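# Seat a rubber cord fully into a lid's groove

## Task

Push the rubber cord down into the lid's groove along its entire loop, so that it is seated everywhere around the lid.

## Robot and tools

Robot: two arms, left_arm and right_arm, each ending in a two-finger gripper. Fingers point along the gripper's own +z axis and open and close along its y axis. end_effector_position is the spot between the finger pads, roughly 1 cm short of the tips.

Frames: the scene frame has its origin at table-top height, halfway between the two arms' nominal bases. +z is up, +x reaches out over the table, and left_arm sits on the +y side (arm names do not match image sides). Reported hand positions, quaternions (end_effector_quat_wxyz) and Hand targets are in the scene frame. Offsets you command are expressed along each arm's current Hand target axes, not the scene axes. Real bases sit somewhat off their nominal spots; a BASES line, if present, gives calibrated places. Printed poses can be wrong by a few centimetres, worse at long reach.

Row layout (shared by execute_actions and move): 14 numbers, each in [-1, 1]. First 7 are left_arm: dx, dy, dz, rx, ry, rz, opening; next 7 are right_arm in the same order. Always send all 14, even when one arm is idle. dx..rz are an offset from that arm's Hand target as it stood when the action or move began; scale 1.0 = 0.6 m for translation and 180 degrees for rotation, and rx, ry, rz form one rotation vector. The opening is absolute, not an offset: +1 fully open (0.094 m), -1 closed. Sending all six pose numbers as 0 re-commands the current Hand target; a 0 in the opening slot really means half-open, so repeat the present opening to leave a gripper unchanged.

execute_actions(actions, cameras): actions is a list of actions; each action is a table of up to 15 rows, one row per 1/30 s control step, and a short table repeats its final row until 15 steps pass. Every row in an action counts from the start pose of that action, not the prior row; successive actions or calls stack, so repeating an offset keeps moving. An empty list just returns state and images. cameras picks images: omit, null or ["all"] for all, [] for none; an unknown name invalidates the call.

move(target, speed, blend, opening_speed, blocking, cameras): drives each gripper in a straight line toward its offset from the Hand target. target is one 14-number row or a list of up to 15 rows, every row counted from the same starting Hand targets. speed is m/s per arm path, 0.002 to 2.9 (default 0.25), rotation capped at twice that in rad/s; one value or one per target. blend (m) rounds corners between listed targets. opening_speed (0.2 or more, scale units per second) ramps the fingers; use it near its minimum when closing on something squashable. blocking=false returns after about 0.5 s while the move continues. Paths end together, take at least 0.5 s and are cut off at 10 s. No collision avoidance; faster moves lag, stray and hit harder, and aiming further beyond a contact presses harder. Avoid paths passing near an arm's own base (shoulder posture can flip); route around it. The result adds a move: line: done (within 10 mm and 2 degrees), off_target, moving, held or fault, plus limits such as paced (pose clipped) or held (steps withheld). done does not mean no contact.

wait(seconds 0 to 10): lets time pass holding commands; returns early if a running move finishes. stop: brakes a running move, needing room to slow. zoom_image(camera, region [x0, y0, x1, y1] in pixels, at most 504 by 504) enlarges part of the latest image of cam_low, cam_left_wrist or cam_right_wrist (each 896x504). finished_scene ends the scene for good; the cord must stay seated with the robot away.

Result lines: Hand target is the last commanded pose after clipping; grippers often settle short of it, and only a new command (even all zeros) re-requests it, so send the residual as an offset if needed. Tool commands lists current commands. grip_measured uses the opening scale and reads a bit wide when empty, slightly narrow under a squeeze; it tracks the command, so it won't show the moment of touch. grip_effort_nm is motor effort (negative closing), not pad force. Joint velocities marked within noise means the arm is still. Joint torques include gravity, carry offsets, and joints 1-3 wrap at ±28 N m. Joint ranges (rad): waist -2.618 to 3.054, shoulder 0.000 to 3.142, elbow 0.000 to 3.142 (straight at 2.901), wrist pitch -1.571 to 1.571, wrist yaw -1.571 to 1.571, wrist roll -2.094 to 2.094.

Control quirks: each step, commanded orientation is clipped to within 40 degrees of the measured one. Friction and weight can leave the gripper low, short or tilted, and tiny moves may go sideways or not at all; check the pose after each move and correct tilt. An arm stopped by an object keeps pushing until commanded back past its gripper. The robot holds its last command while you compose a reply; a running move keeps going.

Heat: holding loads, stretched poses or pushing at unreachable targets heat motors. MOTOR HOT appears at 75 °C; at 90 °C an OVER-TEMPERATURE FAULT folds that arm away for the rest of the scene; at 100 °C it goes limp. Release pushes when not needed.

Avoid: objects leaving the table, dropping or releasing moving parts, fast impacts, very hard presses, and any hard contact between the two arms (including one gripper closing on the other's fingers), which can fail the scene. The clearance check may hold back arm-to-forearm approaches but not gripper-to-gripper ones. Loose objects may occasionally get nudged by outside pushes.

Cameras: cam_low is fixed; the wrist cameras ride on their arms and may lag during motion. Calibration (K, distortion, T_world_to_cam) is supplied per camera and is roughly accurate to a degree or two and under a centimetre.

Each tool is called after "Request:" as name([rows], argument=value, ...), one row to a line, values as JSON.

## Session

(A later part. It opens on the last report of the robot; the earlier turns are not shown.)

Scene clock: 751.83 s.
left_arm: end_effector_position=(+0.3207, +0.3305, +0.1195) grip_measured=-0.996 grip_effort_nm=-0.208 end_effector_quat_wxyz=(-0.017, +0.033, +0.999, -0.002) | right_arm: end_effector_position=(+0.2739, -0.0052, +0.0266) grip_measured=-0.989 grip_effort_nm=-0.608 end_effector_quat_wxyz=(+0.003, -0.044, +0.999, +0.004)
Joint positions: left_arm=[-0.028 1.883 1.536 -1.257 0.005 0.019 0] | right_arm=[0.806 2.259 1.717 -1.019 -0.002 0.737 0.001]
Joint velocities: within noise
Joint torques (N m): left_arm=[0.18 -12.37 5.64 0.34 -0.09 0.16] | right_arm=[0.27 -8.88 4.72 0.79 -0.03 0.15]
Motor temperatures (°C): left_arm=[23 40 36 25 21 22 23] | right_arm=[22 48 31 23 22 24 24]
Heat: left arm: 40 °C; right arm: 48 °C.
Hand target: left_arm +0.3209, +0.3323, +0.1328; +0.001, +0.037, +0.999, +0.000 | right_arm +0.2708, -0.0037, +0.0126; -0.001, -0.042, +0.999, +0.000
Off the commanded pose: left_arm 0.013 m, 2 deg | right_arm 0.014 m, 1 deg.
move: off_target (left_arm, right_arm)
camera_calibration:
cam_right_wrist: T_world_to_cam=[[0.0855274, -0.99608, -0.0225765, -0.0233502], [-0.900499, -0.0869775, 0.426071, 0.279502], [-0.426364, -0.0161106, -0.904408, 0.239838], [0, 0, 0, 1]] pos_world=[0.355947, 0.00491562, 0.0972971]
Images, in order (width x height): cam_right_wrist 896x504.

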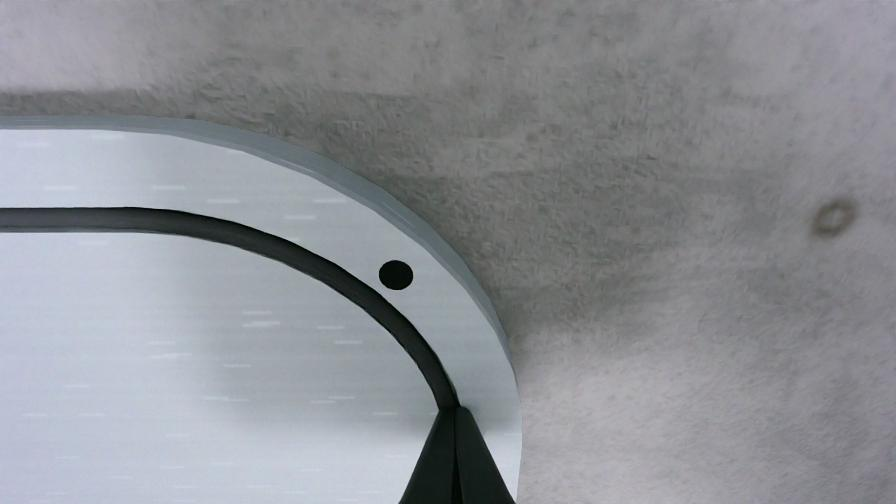

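Request:
move([
  [0,0,0,0,0,0,-1,0,0,-0.045,0,0,0,-1],
  [0,0,0,0,0,0,-1,0.0063,-0.002,-0.045,0,0,0,-1],
  [0,0,0,0,0,0,-1,0.0063,-0.002,0,0,0,0,-1],
], speed=0.1, cameras=["cam_right_wrist"])

Request:
zoom_image(camera="cam_right_wrist", region=[380, 330, 520, 470])

Request:
move([
  [0,0,0,0,0,0,-1,0,0,-0.045,0,0,0,-1],
  [0,0,0,0,0,0,-1,0.0063,-0.001,-0.045,0,0,0,-1],
  [0,0,0,0,0,0,-1,0.0063,-0.001,0,0,0,0,-1],
], speed=0.1, cameras=["cam_right_wrist"])

Request:
move(target=[0,0,0,0,0,0,-1,0.06,0,-0.07,0,0,0,-1], cameras=["cam_right_wrist"])

Request:
zoom_image(camera="cam_right_wrist", region=[370, 200, 510, 340])

Scene clock: 759.93 s.
left_arm: end_effector_position=(+0.3207, +0.3305, +0.1195) grip_measured=-0.996 grip_effort_nm=-0.212 end_effector_quat_wxyz=(-0.017, +0.033, +0.999, -0.002) | right_arm: end_effector_position=(+0.2688, -0.0085, +0.0255) grip_measured=-0.989 grip_effort_nm=-0.598 end_effector_quat_wxyz=(-0.003, -0.044, +0.999, -0.002)
Joint positions: left_arm=[-0.028 1.883 1.536 -1.257 0.005 0.019 0] | right_arm=[0.81 2.254 1.705 -1.029 -0.001 0.741 0.001]
Joint velocities: within noise
Joint torques (N m): left_arm=[0.18 -12.21 5.79 0.24 -0.04 0.17] | right_arm=[0.32 -9.52 3.88 1.03 -0.03 0.17]
Motor temperatures (°C): left_arm=[23 40 36 25 21 22 23] | right_arm=[22 47 31 23 22 24 24]
Heat: left arm: 40 °C; right arm: 47 °C.
Hand target: left_arm +0.3209, +0.3323, +0.1328; +0.001, +0.037, +0.999, +0.000 | right_arm +0.2670, -0.0052, +0.0124; -0.001, -0.042, +0.999, +0.000
Off the commanded pose: left_arm 0.013 m, 2 deg | right_arm 0.013 m, 0 deg.
move: off_target (left_arm, right_arm)
camera_calibration:
cam_right_wrist: T_world_to_cam=[[0.0849682, -0.996331, -0.0102161, -0.0263566], [-0.89544, -0.080853, 0.437779, 0.27337], [-0.436999, -0.0280494, -0.899024, 0.239258], [0, 0, 0, 1]] pos_world=[0.351581, 0.00255392, 0.0951541]
Images, in order (width x height): cam_right_wrist 896x504.

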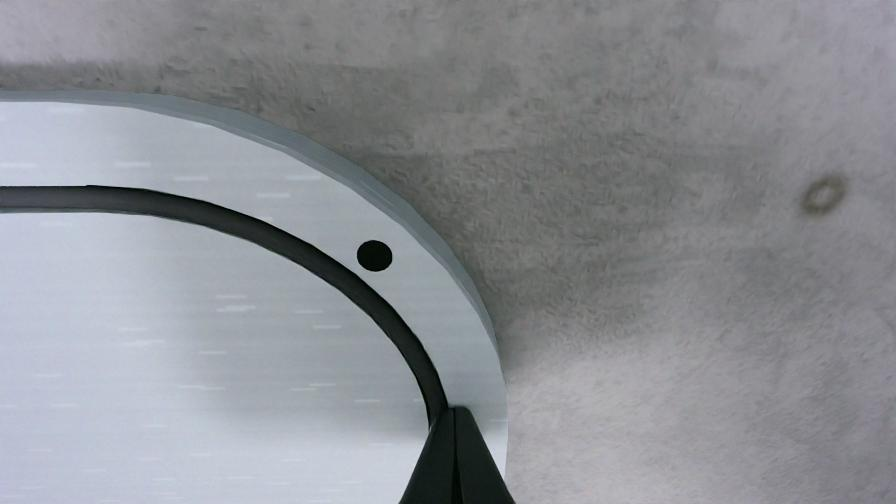

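Scaled by 3.600 from the camera's 896x504 image, which has a finer 1280x720 frame.

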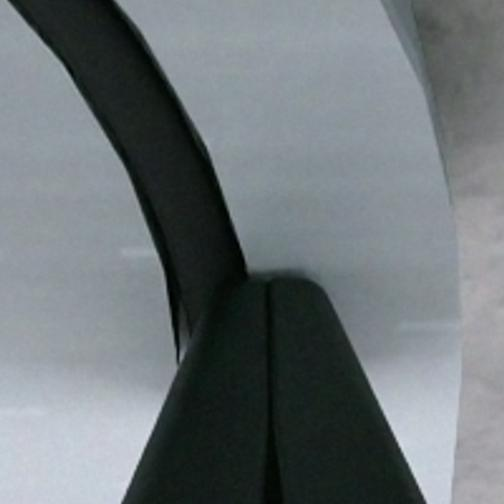

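Scene clock: 760.93 s.
left_arm: end_effector_position=(+0.3207, +0.3305, +0.1195) grip_measured=-0.996 grip_effort_nm=-0.208 end_effector_quat_wxyz=(-0.017, +0.033, +0.999, -0.002) | right_arm: end_effector_position=(+0.2654, -0.0096, +0.0252) grip_measured=-0.989 grip_effort_nm=-0.608 end_effector_quat_wxyz=(-0.003, -0.043, +0.999, -0.003)
Joint positions: left_arm=[-0.028 1.883 1.536 -1.257 0.005 0.019 0] | right_arm=[0.814 2.243 1.684 -1.02 0 0.746 0.001]
Joint velocities: within noise
Joint torques (N m): left_arm=[0.24 -12.36 5.85 0.32 0.01 0.16] | right_arm=[0.38 -9.51 3.84 0.95 -0.04 0.18]
Motor temperatures (°C): left_arm=[23 40 36 25 21 22 23] | right_arm=[22 47 31 23 22 24 24]
Heat: left arm: 40 °C; right arm: 47 °C.
Hand target: left_arm +0.3209, +0.3323, +0.1328; +0.001, +0.037, +0.999, +0.000 | right_arm +0.2633, -0.0061, +0.0124; -0.001, -0.042, +0.999, +0.000
Off the commanded pose: left_arm 0.013 m, 2 deg | right_arm 0.013 m, 0 deg.
move: off_target (left_arm, right_arm)
camera_calibration:
cam_right_wrist: T_world_to_cam=[[0.084613, -0.99637, -0.00930276, -0.0270268], [-0.895814, -0.080155, 0.437142, 0.270522], [-0.436301, -0.0286543, -0.899345, 0.237351], [0, 0, 0, 1]] pos_world=[0.34818, 0.00155606, 0.0949525]
Images, in order (width x height): cam_right_wrist 896x504.

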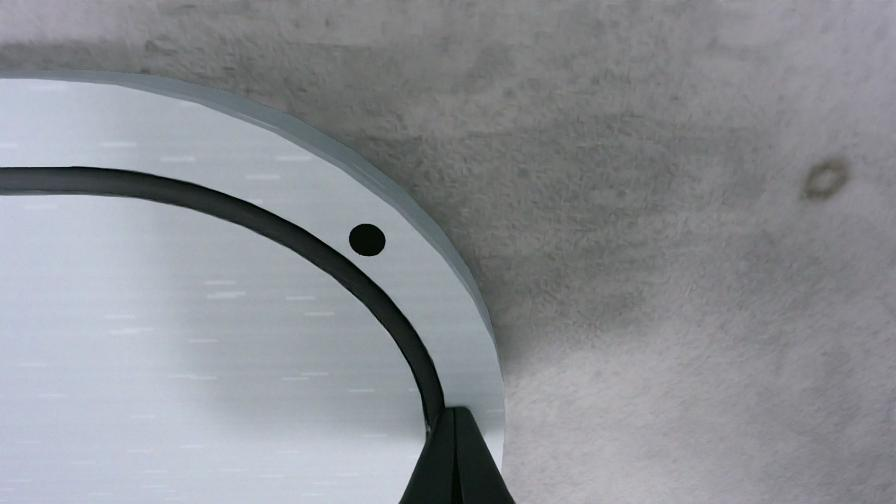

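Scene clock: 761.93 s.
left_arm: end_effector_position=(+0.3207, +0.3305, +0.1195) grip_measured=-0.996 grip_effort_nm=-0.208 end_effector_quat_wxyz=(-0.017, +0.033, +0.999, -0.002) | right_arm: end_effector_position=(+0.2290, -0.0094, +0.0427) grip_measured=-0.989 grip_effort_nm=-0.608 end_effector_quat_wxyz=(-0.005, -0.048, +0.999, -0.009)
Joint positions: left_arm=[-0.028 1.883 1.536 -1.257 0.005 0.019 0] | right_arm=[0.884 2.144 1.594 -1.041 0.004 0.807 0.001]
Joint velocities: within noise
Joint torques (N m): left_arm=[0.2 -12.14 5.56 0.31 0.04 0.14] | right_arm=[-0.29 -12.94 5.87 0.28 -0.07 0.13]
Motor temperatures (°C): left_arm=[23 40 36 25 21 22 23] | right_arm=[22 47 31 23 22 24 24]
Heat: left arm: 40 °C; right arm: 47 °C.
Hand target: left_arm +0.3209, +0.3323, +0.1328; +0.001, +0.037, +0.999, +0.000 | right_arm +0.2275, -0.0091, +0.0545; -0.001, -0.042, +0.999, +0.000
Off the commanded pose: left_arm 0.013 m, 2 deg | right_arm 0.012 m, 1 deg.
move: off_target (left_arm, right_arm)
camera_calibration:
cam_right_wrist: T_world_to_cam=[[0.0933452, -0.995631, 0.00250703, -0.026109], [-0.893476, -0.0826562, 0.441439, 0.229514], [-0.439303, -0.0434462, -0.897288, 0.237571], [0, 0, 0, 1]] pos_world=[0.311868, 0.00329741, 0.111918]
Images, in order (width x height): cam_right_wrist 896x504.

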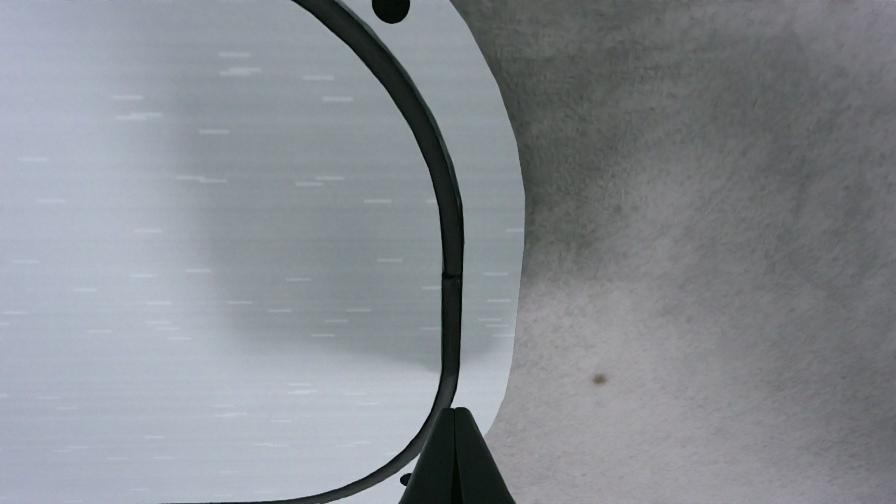

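Scaled by 3.600 from the camera's 896x504 image, which has a finer 1280x720 frame.

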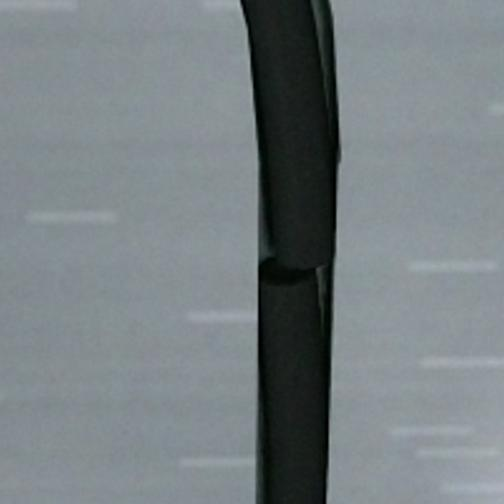

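Request:
move([
  [0,0,0,0,0,0,-1,-0.0645,0,0.0,0,0,0,-1],
  [0,0,0,0,0,0,-1,-0.0645,0,0.042,0,0,0,-1],
], speed=0.1, cameras=["cam_right_wrist"])

Request:
zoom_image(camera="cam_right_wrist", region=[380, 330, 520, 470])

Scene clock: 771.60 s.
left_arm: end_effector_position=(+0.3207, +0.3305, +0.1195) grip_measured=-0.996 grip_effort_nm=-0.212 end_effector_quat_wxyz=(-0.017, +0.033, +0.999, -0.002) | right_arm: end_effector_position=(+0.2654, -0.0066, +0.0342) grip_measured=-0.989 grip_effort_nm=-0.603 end_effector_quat_wxyz=(+0.001, -0.040, +0.999, -0.001)
Joint positions: left_arm=[-0.028 1.883 1.536 -1.257 0.005 0.019 0] | right_arm=[0.821 2.233 1.706 -1.043 0.004 0.76 0.001]
Joint velocities: within noise
Joint torques (N m): left_arm=[0.21 -12.34 5.57 0.29 0.02 0.18] | right_arm=[-0.49 -9.92 6.01 0.58 -0.08 -0.04]
Motor temperatures (°C): left_arm=[23 40 36 25 21 22 23] | right_arm=[22 47 31 23 22 24 24]
Heat: left arm: 40 °C; right arm: 47 °C.
Hand target: left_arm +0.3209, +0.3323, +0.1328; +0.001, +0.037, +0.999, +0.000 | right_arm +0.2660, -0.0058, +0.0293; -0.001, -0.042, +0.999, +0.000
Off the commanded pose: left_arm 0.013 m, 2 deg | right_arm 0.005 m, 0 deg.
move: off_target (left_arm)
camera_calibration:
cam_right_wrist: T_world_to_cam=[[0.0770742, -0.996957, -0.0117093, -0.0218425], [-0.899867, -0.0746155, 0.429735, 0.268206], [-0.429301, -0.0225846, -0.902879, 0.243753], [0, 0, 0, 1]] pos_world=[0.347677, 0.00374135, 0.104567]
Images, in order (width x height): cam_right_wrist 896x504.

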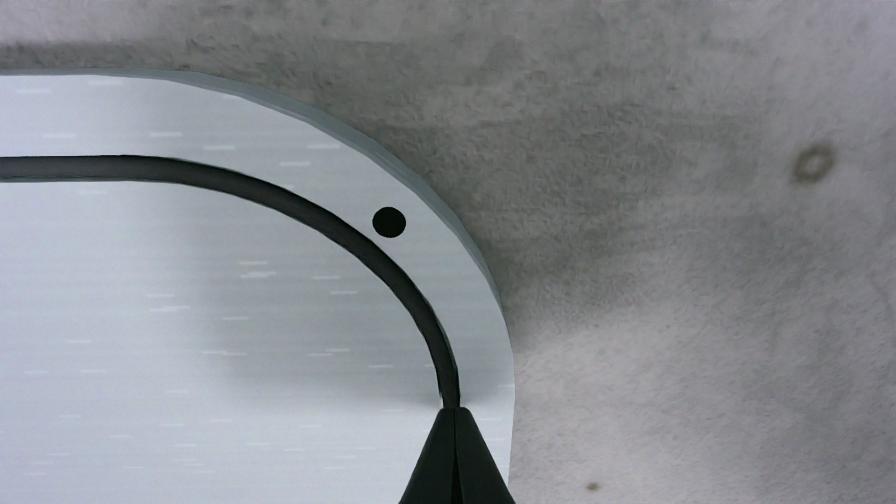

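Scaled by 3.600 from the camera's 896x504 image, which has a finer 1280x720 frame.

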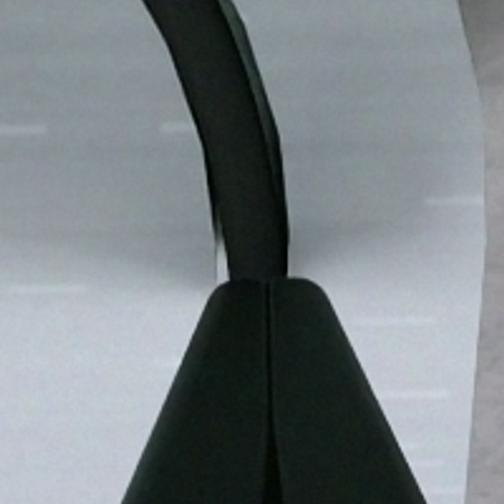

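Request:
move(target=[0,0,0,0,0,0,-1,0.001,0.001,0.03,0,0,0,-1], speed=0.1, cameras=["cam_right_wrist"])

Request:
zoom_image(camera="cam_right_wrist", region=[380, 330, 520, 470])

Request:
move([
  [0,0,0,0,0,0,-1,0,0,-0.045,0,0,0,-1],
  [0,0,0,0,0,0,-1,0.06,0,-0.08,0,0,0,-1],
], cameras=["cam_right_wrist"])

Request:
zoom_image(camera="cam_right_wrist", region=[370, 200, 510, 340])

Scene clock: 776.53 s.
left_arm: end_effector_position=(+0.3207, +0.3305, +0.1195) grip_measured=-0.996 grip_effort_nm=-0.203 end_effector_quat_wxyz=(-0.017, +0.033, +0.999, -0.002) | right_arm: end_effector_position=(+0.2657, -0.0056, +0.0263) grip_measured=-0.989 grip_effort_nm=-0.608 end_effector_quat_wxyz=(+0.003, -0.040, +0.999, +0.002)
Joint positions: left_arm=[-0.028 1.883 1.536 -1.257 0.005 0.019 0] | right_arm=[0.821 2.24 1.684 -1.008 0.002 0.759 0.001]
Joint velocities: within noise
Joint torques (N m): left_arm=[0.25 -12.14 5.48 0.3 0.04 0.18] | right_arm=[-0.31 -8.55 4.59 0.88 -0.06 0.01]
Motor temperatures (°C): left_arm=[23 40 36 25 21 22 23] | right_arm=[22 46 31 23 22 24 24]
Heat: left arm: 40 °C; right arm: 46 °C.
Hand target: left_arm +0.3209, +0.3323, +0.1328; +0.001, +0.037, +0.999, +0.000 | right_arm +0.2653, -0.0052, +0.0114; -0.001, -0.042, +0.999, +0.000
Off the commanded pose: left_arm 0.013 m, 2 deg | right_arm 0.015 m, 1 deg.
move: off_target (left_arm, right_arm)
camera_calibration:
cam_right_wrist: T_world_to_cam=[[0.0779276, -0.996799, -0.0178722, -0.0210576], [-0.900946, -0.0780872, 0.426848, 0.272259], [-0.426878, -0.0171614, -0.904147, 0.236217], [0, 0, 0, 1]] pos_world=[0.347767, 0.00432361, 0.0969848]
Images, in order (width x height): cam_right_wrist 896x504.

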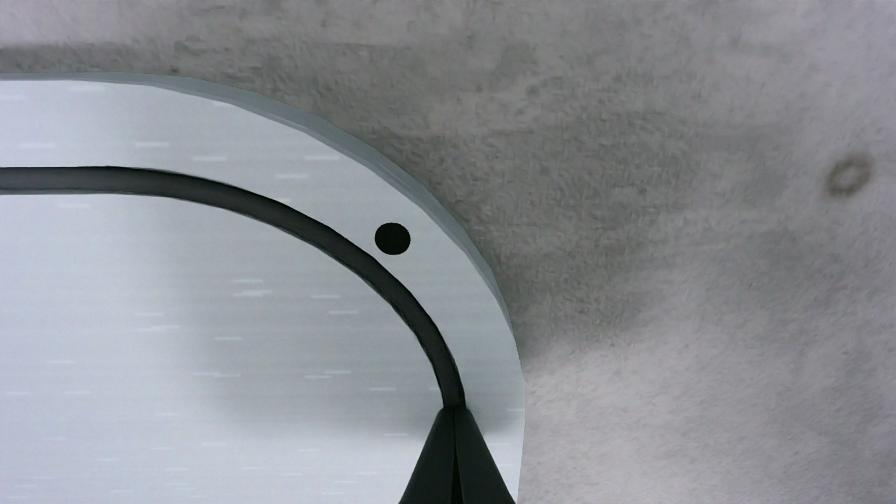

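Scaled by 3.600 from the camera's 896x504 image, which has a finer 1280x720 frame.

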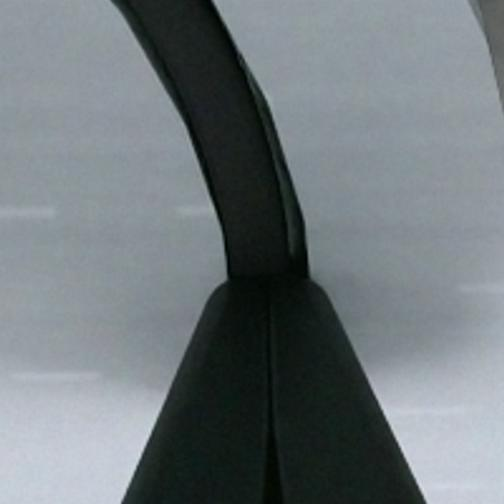

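Scene clock: 777.60 s.
left_arm: end_effector_position=(+0.3207, +0.3305, +0.1195) grip_measured=-0.996 grip_effort_nm=-0.208 end_effector_quat_wxyz=(-0.017, +0.033, +0.999, -0.002) | right_arm: end_effector_position=(+0.2302, -0.0074, +0.0485) grip_measured=-0.989 grip_effort_nm=-0.603 end_effector_quat_wxyz=(-0.005, -0.049, +0.999, -0.007)
Joint positions: left_arm=[-0.028 1.883 1.536 -1.257 0.005 0.019 0] | right_arm=[0.883 2.144 1.618 -1.063 0.001 0.804 0.001]
Joint velocities: within noise
Joint torques (N m): left_arm=[0.14 -12.31 5.63 0.29 0.01 0.17] | right_arm=[-0.42 -12.89 5.83 0.26 -0.03 0.12]
Motor temperatures (°C): left_arm=[23 40 36 25 21 22 23] | right_arm=[22 46 31 23 22 24 24]
Heat: left arm: 40 °C; right arm: 46 °C.
Hand target: left_arm +0.3209, +0.3323, +0.1328; +0.001, +0.037, +0.999, +0.000 | right_arm +0.2295, -0.0083, +0.0592; -0.001, -0.042, +0.999, +0.000
Off the commanded pose: left_arm 0.013 m, 2 deg | right_arm 0.011 m, 1 deg.
move: off_target (left_arm, right_arm)
camera_calibration:
cam_right_wrist: T_world_to_cam=[[0.0951735, -0.99546, -0.00153445, -0.0244605], [-0.892728, -0.0860333, 0.442307, 0.227992], [-0.440431, -0.0407261, -0.896862, 0.243635], [0, 0, 0, 1]] pos_world=[0.313167, 0.00518772, 0.117627]
Images, in order (width x height): cam_right_wrist 896x504.

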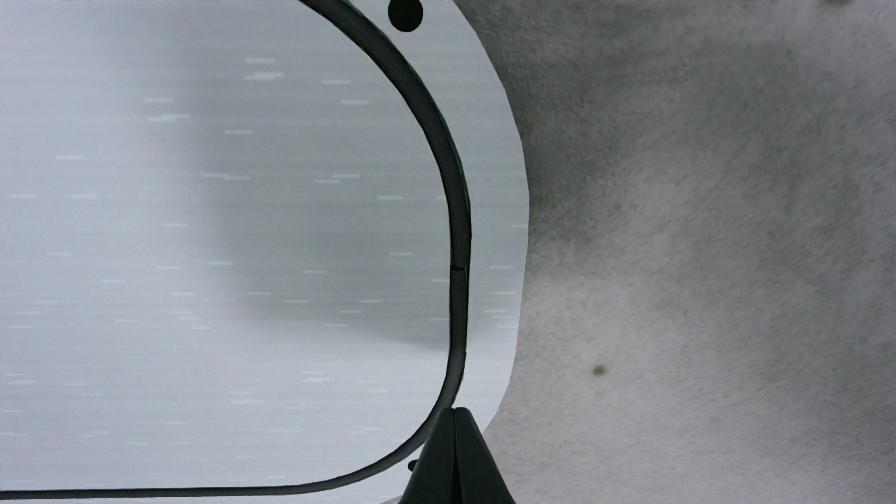

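Scaled by 3.600 from the camera's 896x504 image, which has a finer 1280x720 frame.

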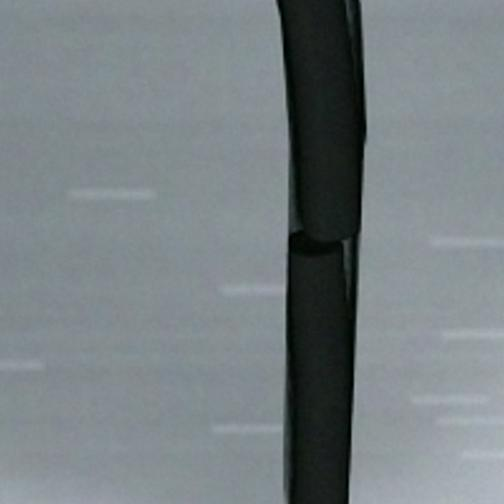

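Request:
move([
  [0,0,0,0,0,0,-1,-0.0575,0,0.023,0,0,0,-1],
  [0,0,0,0,0,0,-1,-0.0575,0.001,0.05,0,0,0,-1],
], speed=0.1, cameras=["cam_right_wrist"])

Request:
move(target=[0,0,0,0,0,0,-1,0.000,0.001,0.04,0,0,0,-1], speed=0.06, cameras=["cam_right_wrist"])

Request:
move([
  [0,0,0,0,0,0,-1,0,0,-0.045,0,0,0,-1],
  [0,0,0,0,0,0,-1,0.06,0,-0.08,0,0,0,-1],
], cameras=["cam_right_wrist"])

Request:
zoom_image(camera="cam_right_wrist", region=[370, 200, 510, 340])

Scene clock: 788.47 s.
left_arm: end_effector_position=(+0.3207, +0.3305, +0.1195) grip_measured=-0.996 grip_effort_nm=-0.208 end_effector_quat_wxyz=(-0.017, +0.033, +0.999, -0.002) | right_arm: end_effector_position=(+0.2633, -0.0048, +0.0351) grip_measured=-0.989 grip_effort_nm=-0.608 end_effector_quat_wxyz=(+0.001, -0.039, +0.999, +0.001)
Joint positions: left_arm=[-0.028 1.883 1.536 -1.257 0.005 0.019 0] | right_arm=[0.826 2.229 1.703 -1.041 0 0.765 0.001]
Joint velocities: within noise
Joint torques (N m): left_arm=[0.29 -12.26 5.59 0.32 0.01 0.16] | right_arm=[-0.5 -9.73 5.83 0.54 -0.03 0]
Motor temperatures (°C): left_arm=[23 40 36 25 21 22 23] | right_arm=[22 46 31 23 22 24 24]
Heat: left arm: 40 °C; right arm: 46 °C.
Hand target: left_arm +0.3209, +0.3323, +0.1328; +0.001, +0.037, +0.999, +0.000 | right_arm +0.2639, -0.0049, +0.0292; -0.001, -0.042, +0.999, +0.000
Off the commanded pose: left_arm 0.013 m, 2 deg | right_arm 0.006 m, 0 deg.
move: off_target (left_arm)
camera_calibration:
cam_right_wrist: T_world_to_cam=[[0.0767291, -0.996918, -0.0163511, -0.0196853], [-0.899657, -0.076294, 0.429879, 0.265998], [-0.429801, -0.0182738, -0.902739, 0.243976], [0, 0, 0, 1]] pos_world=[0.345679, 0.00512783, 0.105578]
Images, in order (width x height): cam_right_wrist 896x504.

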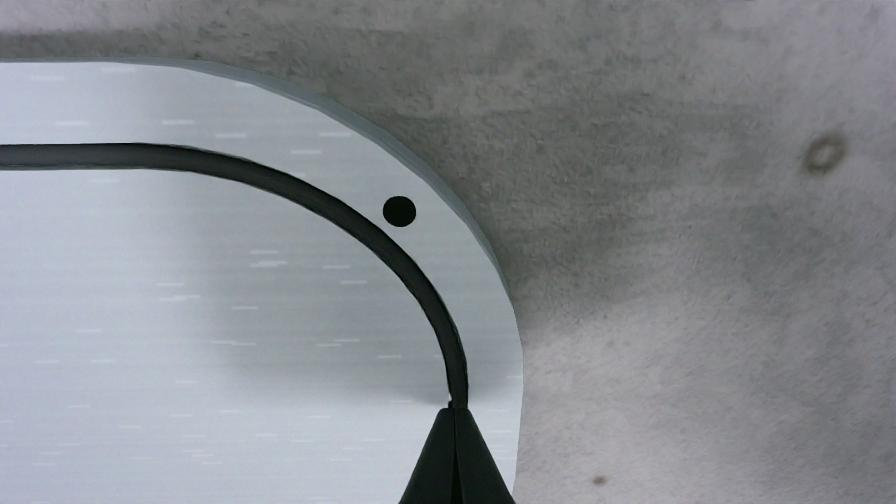

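Scene clock: 789.17 s.
left_arm: end_effector_position=(+0.3207, +0.3305, +0.1195) grip_measured=-0.996 grip_effort_nm=-0.208 end_effector_quat_wxyz=(-0.017, +0.033, +0.999, -0.002) | right_arm: end_effector_position=(+0.2628, -0.0054, +0.0255) grip_measured=-0.989 grip_effort_nm=-0.603 end_effector_quat_wxyz=(+0.001, -0.039, +0.999, +0.001)
Joint positions: left_arm=[-0.028 1.883 1.536 -1.257 0.005 0.019 0] | right_arm=[0.826 2.239 1.679 -1.009 0 0.765 0.001]
Joint velocities: within noise
Joint torques (N m): left_arm=[0.31 -12.19 5.71 0.31 0 0.18] | right_arm=[-0.42 -7.82 3.88 1.09 -0.04 -0.01]
Motor temperatures (°C): left_arm=[23 40 36 25 21 22 23] | right_arm=[22 46 31 23 22 24 24]
Heat: left arm: 40 °C; right arm: 46 °C.
Hand target: left_arm +0.3209, +0.3323, +0.1328; +0.001, +0.037, +0.999, +0.000 | right_arm +0.2638, -0.0043, +0.0053; -0.001, -0.042, +0.999, +0.000
Off the commanded pose: left_arm 0.013 m, 2 deg | right_arm 0.020 m, 0 deg.
move: off_target (left_arm, right_arm)
camera_calibration:
cam_right_wrist: T_world_to_cam=[[0.0767081, -0.996933, -0.0155108, -0.0204746], [-0.899375, -0.0759001, 0.43054, 0.269513], [-0.430397, -0.0190759, -0.902438, 0.235173], [0, 0, 0, 1]] pos_world=[0.345181, 0.0045304, 0.095875]
Images, in order (width x height): cam_right_wrist 896x504.

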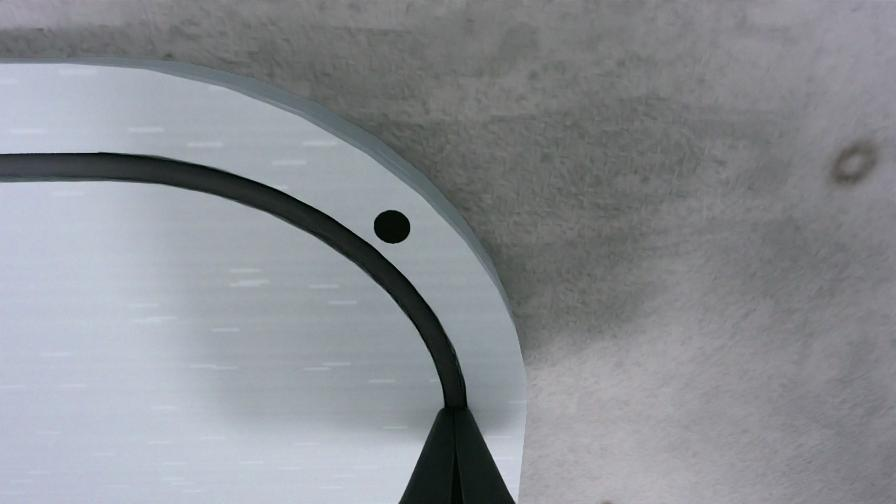

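Scene clock: 790.23 s.
left_arm: end_effector_position=(+0.3207, +0.3305, +0.1195) grip_measured=-0.996 grip_effort_nm=-0.208 end_effector_quat_wxyz=(-0.017, +0.033, +0.999, -0.002) | right_arm: end_effector_position=(+0.2283, -0.0068, +0.0415) grip_measured=-0.989 grip_effort_nm=-0.603 end_effector_quat_wxyz=(-0.007, -0.049, +0.999, -0.008)
Joint positions: left_arm=[-0.028 1.883 1.536 -1.257 0.005 0.019 0] | right_arm=[0.888 2.152 1.604 -1.043 0 0.809 0.001]
Joint velocities: within noise
Joint torques (N m): left_arm=[0.14 -12.26 5.81 0.32 -0.02 0.12] | right_arm=[-0.47 -13.15 5.67 0.26 -0.05 0.15]
Motor temperatures (°C): left_arm=[23 40 36 25 21 22 23] | right_arm=[22 47 31 23 22 24 24]
Heat: left arm: 40 °C; right arm: 47 °C.
Hand target: left_arm +0.3209, +0.3323, +0.1328; +0.001, +0.037, +0.999, +0.000 | right_arm +0.2280, -0.0074, +0.0533; -0.001, -0.042, +0.999, +0.000
Off the commanded pose: left_arm 0.013 m, 2 deg | right_arm 0.012 m, 1 deg.
move: off_target (left_arm, right_arm)
camera_calibration:
cam_right_wrist: T_world_to_cam=[[0.0952275, -0.995455, 0.000978845, -0.0238007], [-0.891579, -0.084853, 0.444845, 0.229049], [-0.442741, -0.0432342, -0.895607, 0.237142], [0, 0, 0, 1]] pos_world=[0.311474, 0.00599559, 0.110518]
Images, in order (width x height): cam_right_wrist 896x504.

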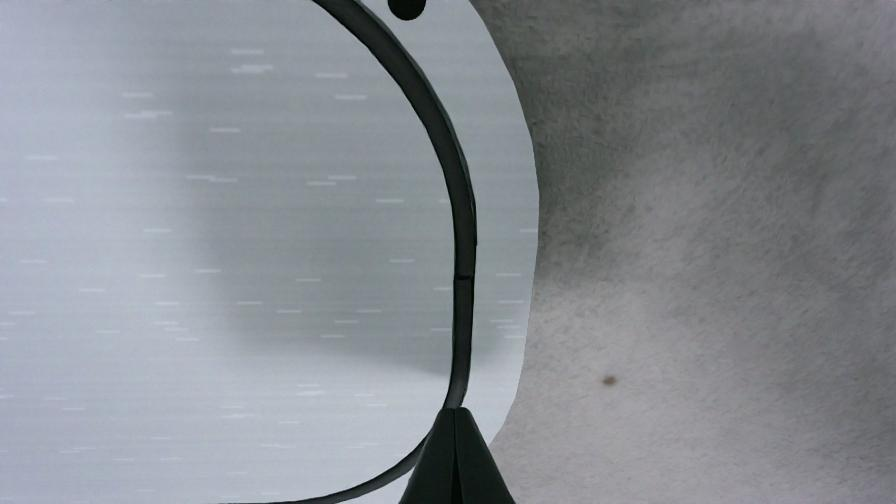

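Scaled by 3.600 from the camera's 896x504 image, which has a finer 1280x720 frame.

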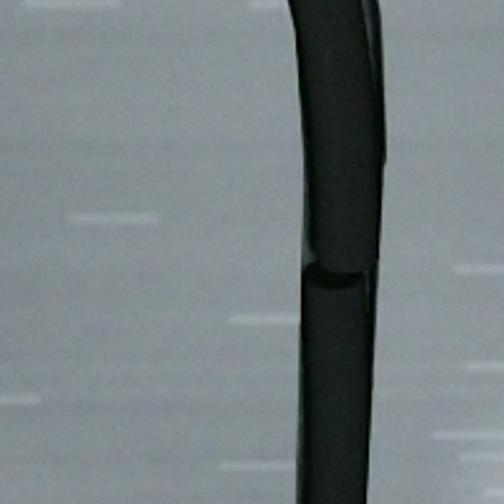

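Request:
zoom_image(camera="cam_right_wrist", region=[300, 0, 500, 200])

Request:
move(target=[0,0,0,0,0,0,-1,-0.05,0.15,-0.16,0,0,0,-1], cameras=["cam_right_wrist"])

Request:
zoom_image(camera="cam_right_wrist", region=[0, 80, 504, 480])

Scaled by 2.520 from the camera's 896x504 image, which has a finer 1280x720 frame.

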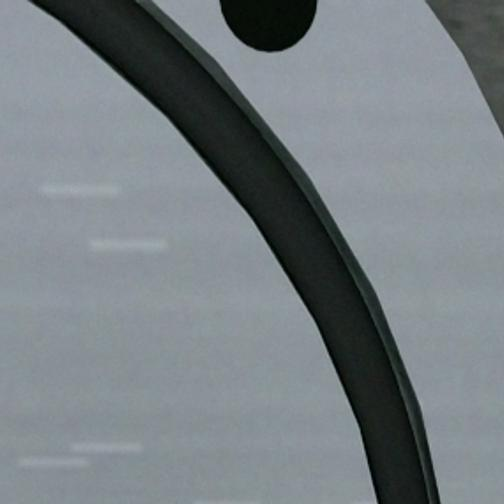

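Scene clock: 795.13 s.
left_arm: end_effector_position=(+0.3207, +0.3305, +0.1195) grip_measured=-0.996 grip_effort_nm=-0.212 end_effector_quat_wxyz=(-0.017, +0.033, +0.999, -0.002) | right_arm: end_effector_position=(+0.2517, +0.0840, +0.1515) grip_measured=-0.989 grip_effort_nm=-0.603 end_effector_quat_wxyz=(+0.034, -0.046, +0.997, +0.046)
Joint positions: left_arm=[-0.028 1.883 1.536 -1.257 0.005 0.019 0] | right_arm=[0.965 2.435 2.522 -1.544 0 0.891 0.001]
Joint velocities: within noise
Joint torques (N m): left_arm=[0.24 -12.14 5.74 0.3 -0.05 0.14] | right_arm=[-0.1 -10.78 7.72 0.53 -0.02 0.15]
Motor temperatures (°C): left_arm=[23 41 36 25 21 22 23] | right_arm=[22 48 31 23 22 24 24]
Heat: left arm: 41 °C; right arm: 48 °C.
Hand target: left_arm +0.3209, +0.3323, +0.1328; +0.001, +0.037, +0.999, +0.000 | right_arm +0.2504, +0.0849, +0.1493; -0.001, -0.042, +0.999, +0.000
Off the commanded pose: left_arm 0.013 m, 2 deg | right_arm 0.003 m, 7 deg.
joint sent to its limit (right arm) — joint 4 (wrist pitch), lower limit. The joint targets are off in orientation, not in position.
move: off_target (left_arm, right_arm)
camera_calibration:
cam_right_wrist: T_world_to_cam=[[0.0943743, -0.990277, -0.102196, 0.0795634], [-0.922682, -0.125553, 0.364546, 0.232065], [-0.373833, 0.0598905, -0.92556, 0.328348], [0, 0, 0, 1]] pos_world=[0.32936, 0.0882614, 0.227439]
Images, in order (width x height): cam_right_wrist 896x504.

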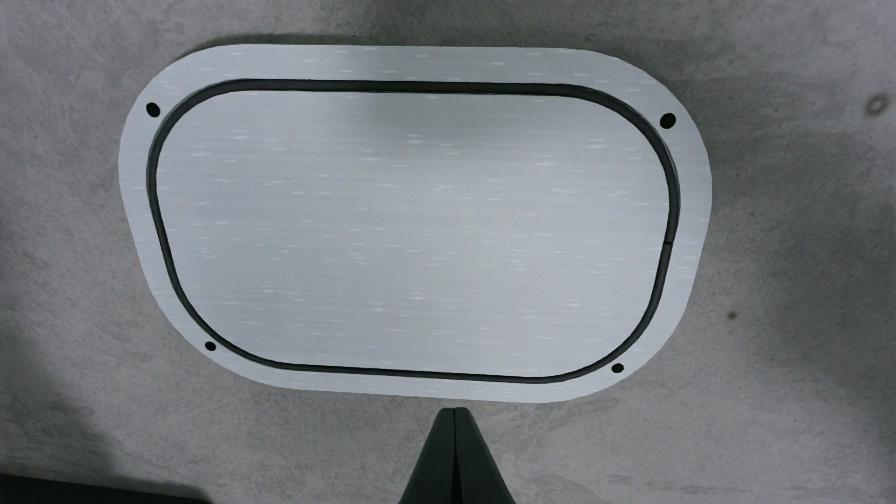

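Scaled by 1.000.

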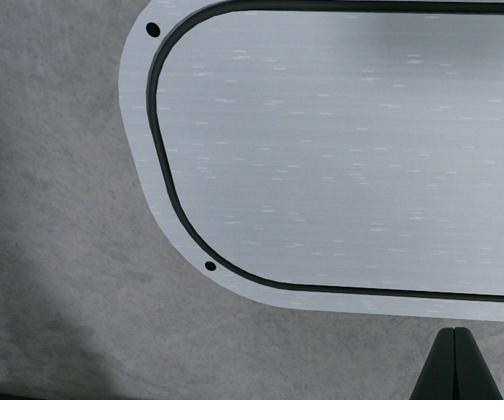

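Great overall view. Check each region.

Request:
zoom_image(camera="cam_right_wrist", region=[130, 60, 290, 220])

Request:
zoom_image(camera="cam_right_wrist", region=[130, 210, 310, 390])

Request:
zoom_image(camera="cam_right_wrist", region=[280, 300, 460, 400])

Request:
zoom_image(camera="cam_right_wrist", region=[450, 300, 700, 400])

Request:
zoom_image(camera="cam_right_wrist", region=[540, 70, 700, 250])

Request:
zoom_image(camera="cam_right_wrist", region=[240, 60, 420, 120])

Request:
zoom_image(camera="cam_right_wrist", region=[400, 60, 580, 120])

Scaled by 3.150 from the camera's 896x504 image, which has a finer 1280x720 frame.

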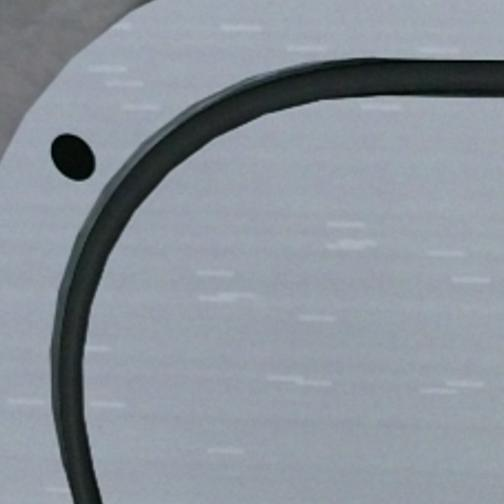

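Scaled by 2.800 from the camera's 896x504 image, which has a finer 1280x720 frame.

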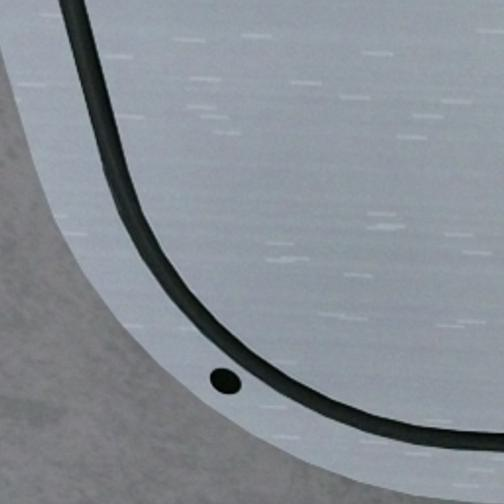

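Scaled by 2.800 from the camera's 896x504 image, which has a finer 1280x720 frame.

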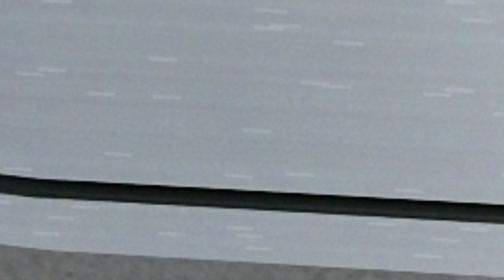

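Scaled by 2.016 from the camera's 896x504 image, which has a finer 1280x720 frame.

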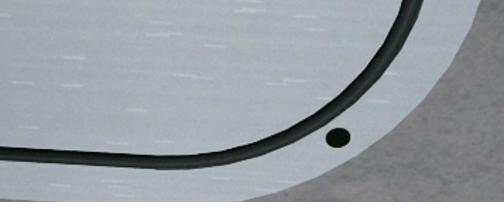

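Scaled by 2.800 from the camera's 896x504 image, which has a finer 1280x720 frame.

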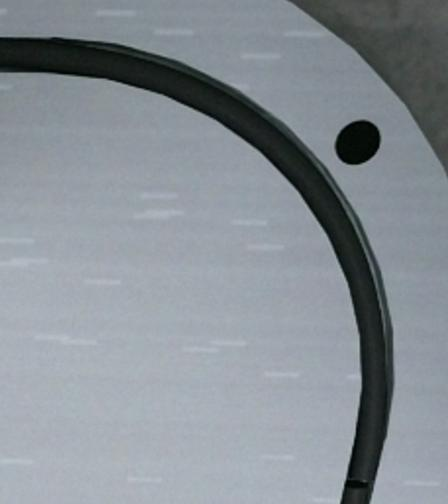

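Scaled by 2.800 from the camera's 896x504 image, which has a finer 1280x720 frame.

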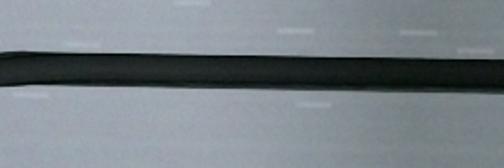

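Scaled by 2.800 from the camera's 896x504 image, which has a finer 1280x720 frame.

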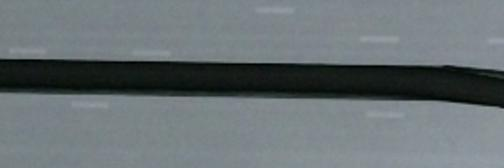

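Request:
finished_scene()

The scene is finished: the task was done.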